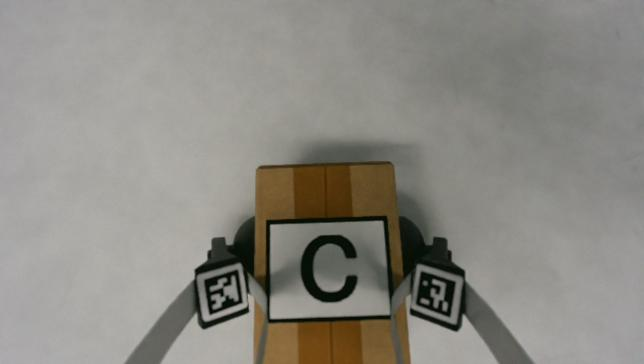

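{"fn": "move", "kwargs": {"joints": {"lift_m": 1.1, "wrist_pitch_rad": -0.85}, "cameras": []}}

{"fn": "move", "kwargs": {"joints": {"arm_m": 0.0}, "speeds": {"arm_m": 0.3}, "cameras": ["wrist_camera"]}}

{"fn": "move", "kwargs": {"base": {"rotate_rad": 2.084}, "joints": {"wrist_yaw_rad": 1.57}, "cameras": []}}

{"fn": "move", "kwargs": {"base": {"translate_m": 0.98}, "joints": {"lift_m": 0.7, "head_pan_rad": 0.0, "head_tilt_rad": -0.5}, "cameras": ["head_camera"]}}

Scene clock: 317.67 s.
move: done
base_odometry: x=-0.947 y=+2.674 heading=-2.391
turned_by_wheels: +0.000
turned_by_imu: +0.001
base_tilt: forward=+1.0 right=-0.2
lidar_m: 2.00 1.81 1.51 1.69 1.94 1.78 1.02 0.99 1.06 0.76 1.33 1.52
head_depth_mm: 867 954 818 604 476 395 1266 / 434 995 818 604 475 414 1263 / 454 525 702 601 475 424 1260 / 1002 1080 812 600 476 1400 1264 / 1046 1145 812 599 474 1260 1245 / 1096 1222 811 599 501 1472 1263 / 1155 1285 807 597 517 1479 1256
base_status: not commanded
joint_positions: lift_m=+1.098 arm_m=+0.450 wrist_yaw_rad=+0.003 wrist_pitch_rad=-0.870 wrist_roll_rad=+0.000 gripper_m=+0.021 head_pan_rad=-1.570 head_tilt_rad=-0.600
joint_status: all done
joint sent to its limit — lift_m, upper limit.
measured_speeds: all 0
motor_effort: left_wheel=+3.8(4.2) right_wheel=+7.0(7.2) lift_m=+30.7(32.6) arm_m=+9.4(11.6) wrist_yaw_rad=-1.8(2.1) wrist_pitch_rad=+3.8(4.8) wrist_roll_rad=+0.8(1.0) gripper_m=-19.4(22.7) head_pan_rad=+2.5(2.5) head_tilt_rad=-1.2(2.3)
hand_pose: x=-0.0212 y=-0.7418 z=+1.0249 quat_wxyz=(+0.642, +0.299, -0.640, -0.297) (m; base frame)
wrist_depth_mm: - 380 396 395 391 379 353 / - 345 350 341 344 342 344 / 308 308 306 306 307 307 306 / 277 277 277 144 272 276 274 / 252 252 252 138 154 252 249 / 232 232 131 133 130 231 228 / 213 104 212 129 205 211 211
pictures: none
No camera images: "cameras" was empty.

Scene clock: 321.53 s.
move: done
base_odometry: x=-0.947 y=+2.674 heading=-2.391
turned_by_wheels: +0.000
turned_by_imu: +0.001
base_tilt: forward=+0.9 right=-0.1
lidar_m: 2.00 1.81 1.51 1.70 1.94 1.77 1.02 1.00 1.06 0.76 1.33 1.53
head_depth_mm: - - - - - - 1250 / - - - - - - 1240 / 978 1058 - - - - 1232 / 998 1084 815 602 489 1401 1257 / 1044 1149 814 600 474 1256 1253 / 1095 1219 812 599 503 1467 1264 / 1152 1293 809 597 520 1474 1268
base_status: not commanded
joint_positions: lift_m=+1.098 arm_m=+0.002 wrist_yaw_rad=+0.003 wrist_pitch_rad=-0.868 wrist_roll_rad=+0.000 gripper_m=+0.021 head_pan_rad=-1.570 head_tilt_rad=-0.600
joint_status: all done
joint sent to its limit — arm_m, lower limit.
measured_speeds: all 0
motor_effort: left_wheel=+4.0(4.2) right_wheel=+6.8(7.6) lift_m=+30.4(31.1) arm_m=-23.5(26.0) wrist_yaw_rad=-1.5(2.2) wrist_pitch_rad=+3.2(3.7) wrist_roll_rad=+0.8(1.1) gripper_m=-19.8(20.4) head_pan_rad=+0.4(2.1) head_tilt_rad=-0.5(2.1)
hand_pose: x=-0.0212 y=-0.2939 z=+1.0251 quat_wxyz=(+0.642, +0.298, -0.641, -0.297) (m; base frame)
wrist_depth_mm: 401 397 397 401 398 394 392 / 350 350 351 347 345 344 346 / 310 313 311 311 309 308 306 / - 284 281 142 273 279 274 / - - 259 138 150 253 253 / - - 130 133 130 232 231 / - - - 129 130 213 212
pictures: wrist_camera
Images, in order (width x height): wrist_camera 644x364.

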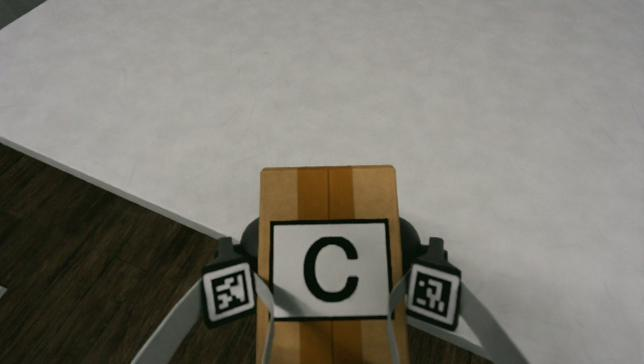

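Scene clock: 325.93 s.
move: done
base_odometry: x=-0.947 y=+2.674 heading=-0.307
turned_by_wheels: +2.083
turned_by_imu: +2.077
base_tilt: forward=+1.1 right=-0.2
lidar_m: 1.96 1.77 1.79 0.99 1.06 0.76 0.78 1.53 1.99 1.81 1.51 1.70
head_depth_mm: - - - - - 1484 1242 / - - - - - - 1211 / 2115 2407 - - - - 1214 / 1860 2283 2012 2173 - - 1217 / 1614 1855 2009 2136 - - 1212 / 1821 2027 2007 2187 - - - / 1745 1924 1891 2198 - - -
base_status: done
joint_positions: lift_m=+1.098 arm_m=+0.002 wrist_yaw_rad=+1.567 wrist_pitch_rad=-0.868 wrist_roll_rad=+0.000 gripper_m=+0.021 head_pan_rad=-1.570 head_tilt_rad=-0.600
joint_status: all done
measured_speeds: all 0
motor_effort: left_wheel=-10.5(14.2) right_wheel=+12.1(16.1) lift_m=+30.1(30.6) arm_m=-23.3(23.8) wrist_yaw_rad=+3.3(8.5) wrist_pitch_rad=+3.2(3.6) wrist_roll_rad=+0.9(1.0) gripper_m=-19.1(20.2) head_pan_rad=+0.8(2.0) head_tilt_rad=+0.2(2.1)
hand_pose: x=+0.1258 y=-0.1475 z=+1.0251 quat_wxyz=(+0.665, +0.663, -0.244, +0.242) (m; base frame)
wrist_depth_mm: - - - - - - - / - - - - - - - / - - - - - - - / - - - 144 - - - / - - - 137 154 - - / - - 130 133 130 - - / - - - 129 131 - -
pictures: none
No camera images: "cameras" was empty.

Scene clock: 336.83 s.
move: done
base_odometry: x=-0.013 y=+2.378 heading=-0.307
turned_by_wheels: +0.000
turned_by_imu: +0.000
base_tilt: forward=+1.0 right=-0.1
lidar_m: 1.14 1.03 1.04 1.27 1.24 1.70 1.72 2.37 1.95 1.19 0.88 1.81
head_depth_mm: 1349 1501 1697 1924 1990 1620 1350 / 1247 1361 1532 1724 1896 1603 1330 / 1153 1271 1381 1572 1776 1582 1336 / 1076 1169 1290 1425 1591 1593 1331 / 1018 1101 1196 1308 1458 1547 1331 / 958 1026 1106 1208 1324 1468 1330 / 901 965 1047 1134 1239 1355 1342
base_status: done
joint_positions: lift_m=+0.700 arm_m=+0.002 wrist_yaw_rad=+1.567 wrist_pitch_rad=-0.868 wrist_roll_rad=+0.000 gripper_m=+0.021 head_pan_rad=+0.000 head_tilt_rad=-0.500
joint_status: all done
measured_speeds: all 0
motor_effort: left_wheel=+5.4(12.2) right_wheel=+4.4(17.7) lift_m=+30.8(31.4) arm_m=-21.8(23.6) wrist_yaw_rad=+3.6(4.1) wrist_pitch_rad=+3.6(3.6) wrist_roll_rad=+0.9(1.2) gripper_m=-19.7(20.3) head_pan_rad=-3.9(5.8) head_tilt_rad=+2.6(5.8)
hand_pose: x=+0.1258 y=-0.1475 z=+0.6276 quat_wxyz=(+0.665, +0.663, -0.244, +0.242) (m; base frame)
wrist_depth_mm: - - - - - - - / - - - - - - 970 / - - - - - - - / 896 897 904 143 909 881 - / 841 843 810 137 155 815 788 / 765 765 130 133 130 764 754 / 714 679 678 129 130 688 692
pictures: head_camera (sideways)
Images, in order (width x height): head_camera 896x504.

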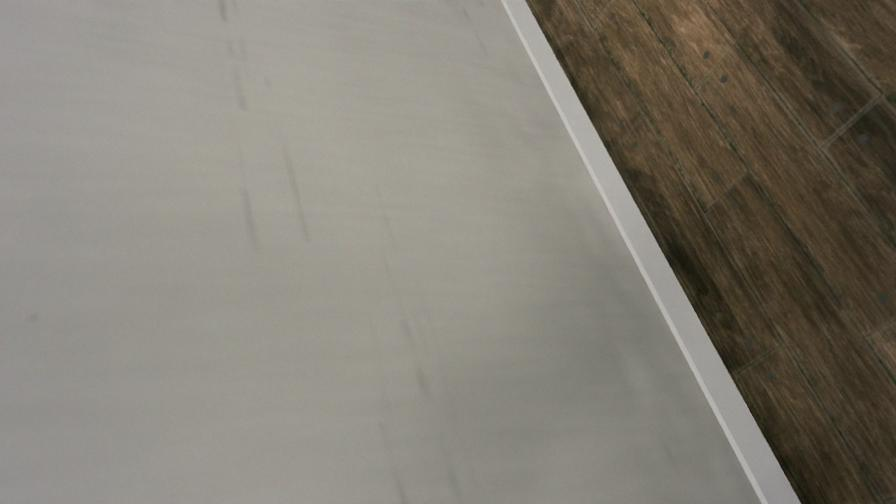

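{"fn": "move", "kwargs": {"base": {"translate_m": 0.93}, "cameras": []}}

{"fn": "move", "kwargs": {"base": {"rotate_rad": -0.846}, "joints": {"head_pan_rad": -0.2, "head_tilt_rad": -0.5}, "cameras": ["head_camera"]}}

{"fn": "move", "kwargs": {"base": {"translate_m": 0.9}, "cameras": ["head_camera"]}}

Scene clock: 357.03 s.
move: done
base_odometry: x=+0.874 y=+2.096 heading=-0.307
turned_by_wheels: +0.000
turned_by_imu: +0.000
base_tilt: forward=+1.0 right=-0.2
lidar_m: 0.36 0.33 0.33 0.40 0.78 1.94 2.63 2.96 0.70 0.77 2.47 0.58
head_depth_mm: 393 436 492 563 658 792 987 / 362 400 444 503 576 678 817 / 336 368 408 454 514 593 697 / 314 341 374 415 463 525 604 / 295 318 346 380 423 472 537 / 284 298 323 352 387 430 482 / - 286 302 327 357 394 438
base_status: done
joint_positions: lift_m=+0.700 arm_m=+0.002 wrist_yaw_rad=+1.567 wrist_pitch_rad=-0.868 wrist_roll_rad=+0.000 gripper_m=+0.021 head_pan_rad=+0.000 head_tilt_rad=-0.500
joint_status: not commanded
measured_speeds: all 0
motor_effort: left_wheel=+7.0(12.9) right_wheel=+3.0(13.0) lift_m=+29.6(30.8) arm_m=-19.6(21.6) wrist_yaw_rad=+3.6(4.2) wrist_pitch_rad=+3.4(3.6) wrist_roll_rad=+0.9(1.1) gripper_m=-18.8(20.4) head_pan_rad=-2.3(4.5) head_tilt_rad=+0.6(3.4)
hand_pose: x=+0.1258 y=-0.1475 z=+0.6276 quat_wxyz=(+0.665, +0.663, -0.244, +0.242) (m; base frame)
wrist_depth_mm: 296 336 402 494 - - - / 322 376 454 532 - - - / 348 416 505 - - - - / 387 471 536 143 896 910 886 / 437 520 - 138 154 815 831 / 491 - 131 133 130 750 758 / 533 104 673 129 130 696 706
pictures: none
No camera images: "cameras" was empty.

Scene clock: 359.50 s.
move: done
base_odometry: x=+0.874 y=+2.096 heading=-1.153
turned_by_wheels: -0.845
turned_by_imu: -0.842
base_tilt: forward=+0.9 right=-0.3
lidar_m: 1.14 0.45 0.34 0.33 0.34 0.48 1.47 1.93 3.22 1.54 0.70 0.93
head_depth_mm: 2209 2355 2622 2704 2009 1609 1340 / 2195 2409 2640 2633 2012 1596 1342 / 2175 2337 2551 2668 2002 1613 1351 / 2125 2310 2555 2639 2008 1593 1329 / 2123 2319 2512 2639 1983 1609 1332 / 2092 2280 2449 2520 1981 1590 1325 / 1689 1632 1586 1519 1474 1474 1299
base_status: done
joint_positions: lift_m=+0.700 arm_m=+0.002 wrist_yaw_rad=+1.567 wrist_pitch_rad=-0.868 wrist_roll_rad=+0.000 gripper_m=+0.021 head_pan_rad=-0.205 head_tilt_rad=-0.500
joint_status: all done
measured_speeds: all 0
motor_effort: left_wheel=+11.6(15.5) right_wheel=-9.1(13.0) lift_m=+29.6(30.0) arm_m=-23.2(23.4) wrist_yaw_rad=+3.2(3.9) wrist_pitch_rad=+3.2(3.5) wrist_roll_rad=+0.9(1.1) gripper_m=-19.1(20.3) head_pan_rad=+1.3(4.2) head_tilt_rad=+0.8(2.2)
hand_pose: x=+0.1258 y=-0.1475 z=+0.6276 quat_wxyz=(+0.665, +0.663, -0.244, +0.242) (m; base frame)
wrist_depth_mm: 526 - - - - - 518 / 515 - - - - - - / 535 - - - - - 518 / 535 - 907 143 891 908 535 / 517 834 826 138 154 837 - / 520 - 130 133 130 741 727 / 521 104 686 128 130 691 684
pictures: head_camera (sideways)
Images, in order (width x height): head_camera 896x504.

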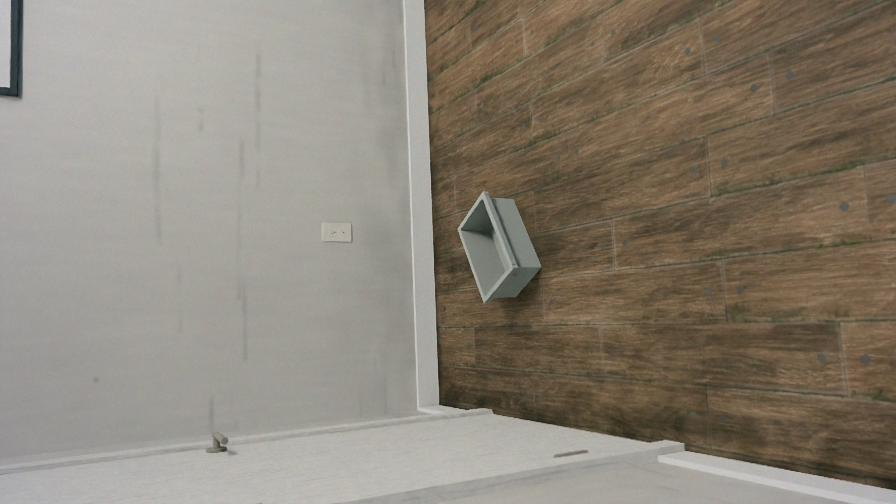

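Scene clock: 369.60 s.
move: done
base_odometry: x=+1.239 y=+1.274 heading=-1.153
turned_by_wheels: +0.000
turned_by_imu: +0.000
base_tilt: forward=+1.1 right=+0.0
lidar_m: 0.98 0.41 0.31 0.30 0.31 0.44 1.34 3.32 0.68 0.68 2.18 1.63
head_depth_mm: 1379 1508 1659 1825 1961 1614 1345 / 1378 1496 1640 1806 1945 1554 1340 / 1352 1471 1625 1777 1936 1552 1329 / 1350 1456 1604 1780 1908 1599 1344 / 1329 1436 1587 1747 1897 1577 1344 / 1331 1430 1574 1706 1851 1592 1340 / 1310 1400 1499 1335 1324 1303 1251
base_status: done
joint_positions: lift_m=+0.700 arm_m=+0.002 wrist_yaw_rad=+1.567 wrist_pitch_rad=-0.868 wrist_roll_rad=+0.000 gripper_m=+0.021 head_pan_rad=-0.200 head_tilt_rad=-0.500
joint_status: not commanded
measured_speeds: all 0
motor_effort: left_wheel=+4.6(17.9) right_wheel=+4.8(9.5) lift_m=+28.9(30.1) arm_m=-20.8(23.5) wrist_yaw_rad=+3.3(4.0) wrist_pitch_rad=+3.2(3.5) wrist_roll_rad=+1.0(1.1) gripper_m=-19.3(20.4) head_pan_rad=+2.6(4.5) head_tilt_rad=-1.0(1.8)
hand_pose: x=+0.1258 y=-0.1475 z=+0.6276 quat_wxyz=(+0.665, +0.663, -0.244, +0.242) (m; base frame)
wrist_depth_mm: - - - - - - - / - - - - - - - / - - - - - - - / 509 762 887 143 905 911 894 / 506 724 843 137 154 817 810 / 509 - 130 133 130 743 749 / 513 104 687 129 130 685 699
pictures: head_camera (sideways)
Images, in order (width x height): head_camera 896x504.

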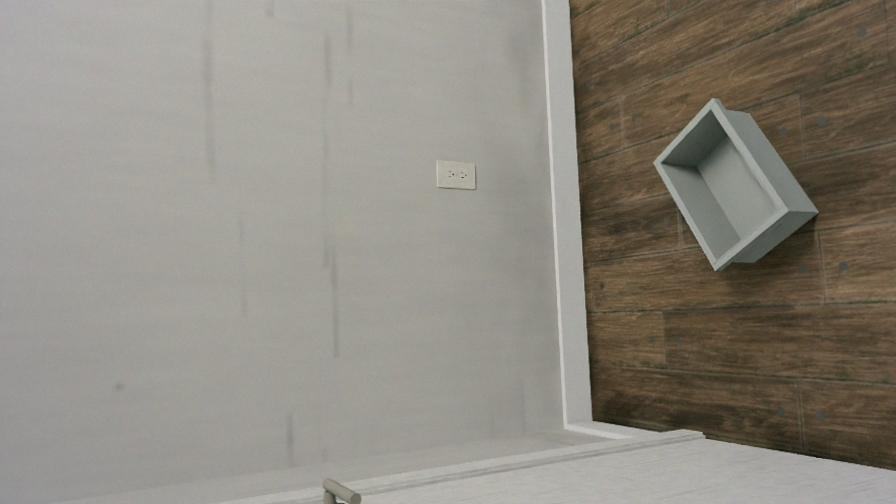

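{"fn": "move", "kwargs": {"base": {"rotate_rad": -0.317}, "pace": "max", "cameras": []}}

{"fn": "move", "kwargs": {"base": {"translate_m": 0.514}, "joints": {"lift_m": 0.42, "head_pan_rad": -1.57, "head_tilt_rad": -0.85}, "cameras": []}}

{"fn": "move", "kwargs": {"base": {"rotate_rad": 1.487}, "joints": {"wrist_yaw_rad": 0.9, "wrist_pitch_rad": -1.2}, "cameras": []}}

{"fn": "move", "kwargs": {"joints": {"arm_m": 0.35}, "speeds": {"arm_m": 0.3}, "cameras": ["wrist_camera", "head_camera"]}}

Scene clock: 395.87 s.
move: done
base_odometry: x=+1.239 y=+1.274 heading=-1.469
turned_by_wheels: -0.316
turned_by_imu: -0.315
base_tilt: forward=+1.0 right=-0.2
lidar_m: 1.58 0.59 0.35 0.30 0.30 0.34 0.59 2.80 0.78 0.68 2.94 1.85
head_depth_mm: 1683 1832 2054 2298 2019 1608 1339 / 1597 1742 1930 2188 2002 1604 1346 / 1531 1655 1843 2063 2012 1596 1343 / 1462 1599 1754 1924 2015 1600 1338 / 1418 1530 1682 1829 1944 1553 1327 / 1361 1470 1607 1762 1872 1552 1325 / 1314 1423 1534 1668 1815 1589 1340
base_status: done
joint_positions: lift_m=+0.700 arm_m=+0.002 wrist_yaw_rad=+1.567 wrist_pitch_rad=-0.868 wrist_roll_rad=+0.000 gripper_m=+0.021 head_pan_rad=-0.200 head_tilt_rad=-0.500
joint_status: not commanded
measured_speeds: all 0
motor_effort: left_wheel=+10.9(15.3) right_wheel=-10.8(14.6) lift_m=+28.6(29.0) arm_m=-20.1(20.4) wrist_yaw_rad=+3.3(3.7) wrist_pitch_rad=+3.2(3.5) wrist_roll_rad=+0.9(1.2) gripper_m=-19.7(20.2) head_pan_rad=+2.8(3.9) head_tilt_rad=-0.9(2.1)
hand_pose: x=+0.1258 y=-0.1475 z=+0.6276 quat_wxyz=(+0.665, +0.663, -0.244, +0.242) (m; base frame)
wrist_depth_mm: - - - - - - - / - - - - - - - / - - - - - - - / - 908 936 143 896 898 899 / - 835 828 137 153 812 828 / 587 776 130 133 130 753 760 / 544 672 677 129 130 678 696
pictures: none
No camera images: "cameras" was empty.

Scene clock: 402.13 s.
move: done
base_odometry: x=+1.292 y=+0.763 heading=-1.469
turned_by_wheels: +0.000
turned_by_imu: +0.000
base_tilt: forward=+1.0 right=-0.2
lidar_m: 1.09 0.93 0.50 0.42 0.42 0.51 0.86 1.08 0.82 1.24 2.29 1.28
head_depth_mm: 1189 1261 1347 1428 1427 1287 1151 / 1478 1561 1705 1651 1444 1281 1150 / 1917 2113 2006 1669 1453 1287 618 / 2820 2502 2018 1687 1456 1283 1148 / 2962 2473 2010 1694 1460 1290 1140 / 2986 2454 2008 1687 1447 1279 1144 / 2870 2440 1997 1687 1458 1274 1146
base_status: done
joint_positions: lift_m=+0.420 arm_m=+0.002 wrist_yaw_rad=+1.567 wrist_pitch_rad=-0.868 wrist_roll_rad=+0.000 gripper_m=+0.021 head_pan_rad=-1.570 head_tilt_rad=-0.852
joint_status: all done
measured_speeds: all 0
motor_effort: left_wheel=+14.1(18.0) right_wheel=-2.2(6.9) lift_m=+29.5(29.5) arm_m=-23.3(23.8) wrist_yaw_rad=+3.2(3.8) wrist_pitch_rad=+3.0(3.5) wrist_roll_rad=+1.0(1.1) gripper_m=-19.2(20.2) head_pan_rad=+3.9(5.3) head_tilt_rad=+0.2(6.6)
hand_pose: x=+0.1258 y=-0.1475 z=+0.3476 quat_wxyz=(+0.665, +0.663, -0.244, +0.242) (m; base frame)
wrist_depth_mm: 824 850 841 834 831 837 827 / 744 734 690 735 731 722 733 / 652 640 - 659 648 648 651 / 599 601 576 143 586 590 592 / 543 533 543 138 154 541 539 / 498 500 130 133 131 491 490 / 462 440 446 129 442 445 455
pictures: none
No camera images: "cameras" was empty.

Scene clock: 405.60 s.
move: done
base_odometry: x=+1.292 y=+0.763 heading=+0.018
turned_by_wheels: +1.486
turned_by_imu: +1.483
base_tilt: forward=+1.1 right=-0.1
lidar_m: 0.43 0.42 0.48 0.74 3.67 0.83 1.07 2.72 1.38 1.10 1.09 0.53
head_depth_mm: 1140 1325 1599 1688 1447 1288 1147 / 1098 1275 1516 1668 1453 1279 1141 / 1070 1229 1464 1646 1464 1266 1140 / 1033 1177 1394 1622 1449 1257 1152 / 998 1144 1332 1577 1461 1259 1153 / 972 1109 1290 1539 1460 1285 1147 / 950 1079 1244 1473 1454 1289 1142
base_status: done
joint_positions: lift_m=+0.420 arm_m=+0.002 wrist_yaw_rad=+0.903 wrist_pitch_rad=-1.204 wrist_roll_rad=+0.000 gripper_m=+0.021 head_pan_rad=-1.570 head_tilt_rad=-0.850
joint_status: all done
measured_speeds: all 0
motor_effort: left_wheel=-11.3(13.7) right_wheel=+10.3(15.5) lift_m=+29.2(31.2) arm_m=-22.9(23.5) wrist_yaw_rad=-2.1(6.2) wrist_pitch_rad=+0.4(5.2) wrist_roll_rad=+0.8(1.1) gripper_m=-18.8(20.8) head_pan_rad=+2.9(4.2) head_tilt_rad=+0.3(1.9)
hand_pose: x=+0.0330 y=-0.1898 z=+0.3109 quat_wxyz=(+0.699, +0.615, -0.349, -0.106) (m; base frame)
wrist_depth_mm: 449 541 551 544 540 - 477 / 468 527 526 521 510 - - / 495 507 505 497 494 - 495 / 491 490 490 142 484 481 481 / 475 468 473 138 154 471 463 / 456 459 130 133 131 450 445 / 437 104 295 129 431 435 433
pictures: none
No camera images: "cameras" was empty.

Scene clock: 409.03 s.
move: done
base_odometry: x=+1.292 y=+0.763 heading=+0.018
turned_by_wheels: +0.000
turned_by_imu: +0.001
base_tilt: forward=+1.0 right=-0.2
lidar_m: 0.43 0.42 0.48 0.74 3.65 0.82 1.07 2.73 1.37 1.10 1.09 0.53
head_depth_mm: 1139 1323 1588 1680 1455 1286 1144 / 1092 1275 1536 1689 1374 667 581 / 1066 1226 1468 1660 825 1266 1136 / 1033 1187 1390 1624 1043 1257 1142 / 999 1142 1334 1589 1454 1244 1154 / 974 1106 1286 1548 1461 1279 1152 / 949 1075 1236 1465 1469 1283 1151
base_status: not commanded
joint_positions: lift_m=+0.420 arm_m=+0.350 wrist_yaw_rad=+0.903 wrist_pitch_rad=-1.205 wrist_roll_rad=+0.000 gripper_m=+0.021 head_pan_rad=-1.570 head_tilt_rad=-0.850
joint_status: all done
measured_speeds: all 0
motor_effort: left_wheel=-10.9(11.5) right_wheel=+9.9(10.9) lift_m=+27.2(29.3) arm_m=+23.8(27.0) wrist_yaw_rad=-2.2(2.9) wrist_pitch_rad=+0.7(1.2) wrist_roll_rad=+0.8(1.2) gripper_m=-18.4(20.2) head_pan_rad=+3.2(3.9) head_tilt_rad=+0.8(1.9)
hand_pose: x=+0.0328 y=-0.5380 z=+0.3108 quat_wxyz=(+0.699, +0.615, -0.349, -0.106) (m; base frame)
wrist_depth_mm: 548 539 550 542 543 546 536 / 525 522 521 520 522 517 520 / 516 508 510 505 500 503 491 / 489 487 398 143 391 481 478 / 472 468 - 138 149 466 461 / 456 455 130 133 130 447 440 / 446 104 436 129 131 432 433
pictures: head_camera (sideways), wrist_camera
Images, in order (width x height): head_camera 896x504, wrist_camera 644x364.

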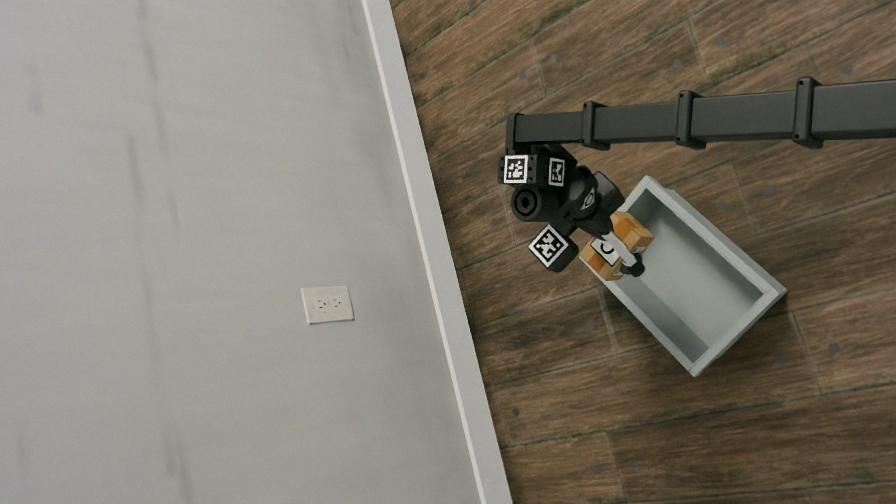

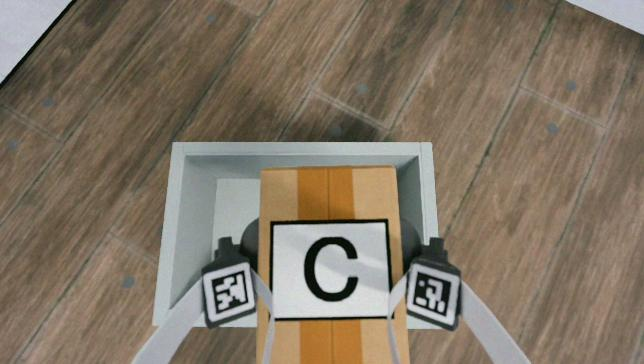

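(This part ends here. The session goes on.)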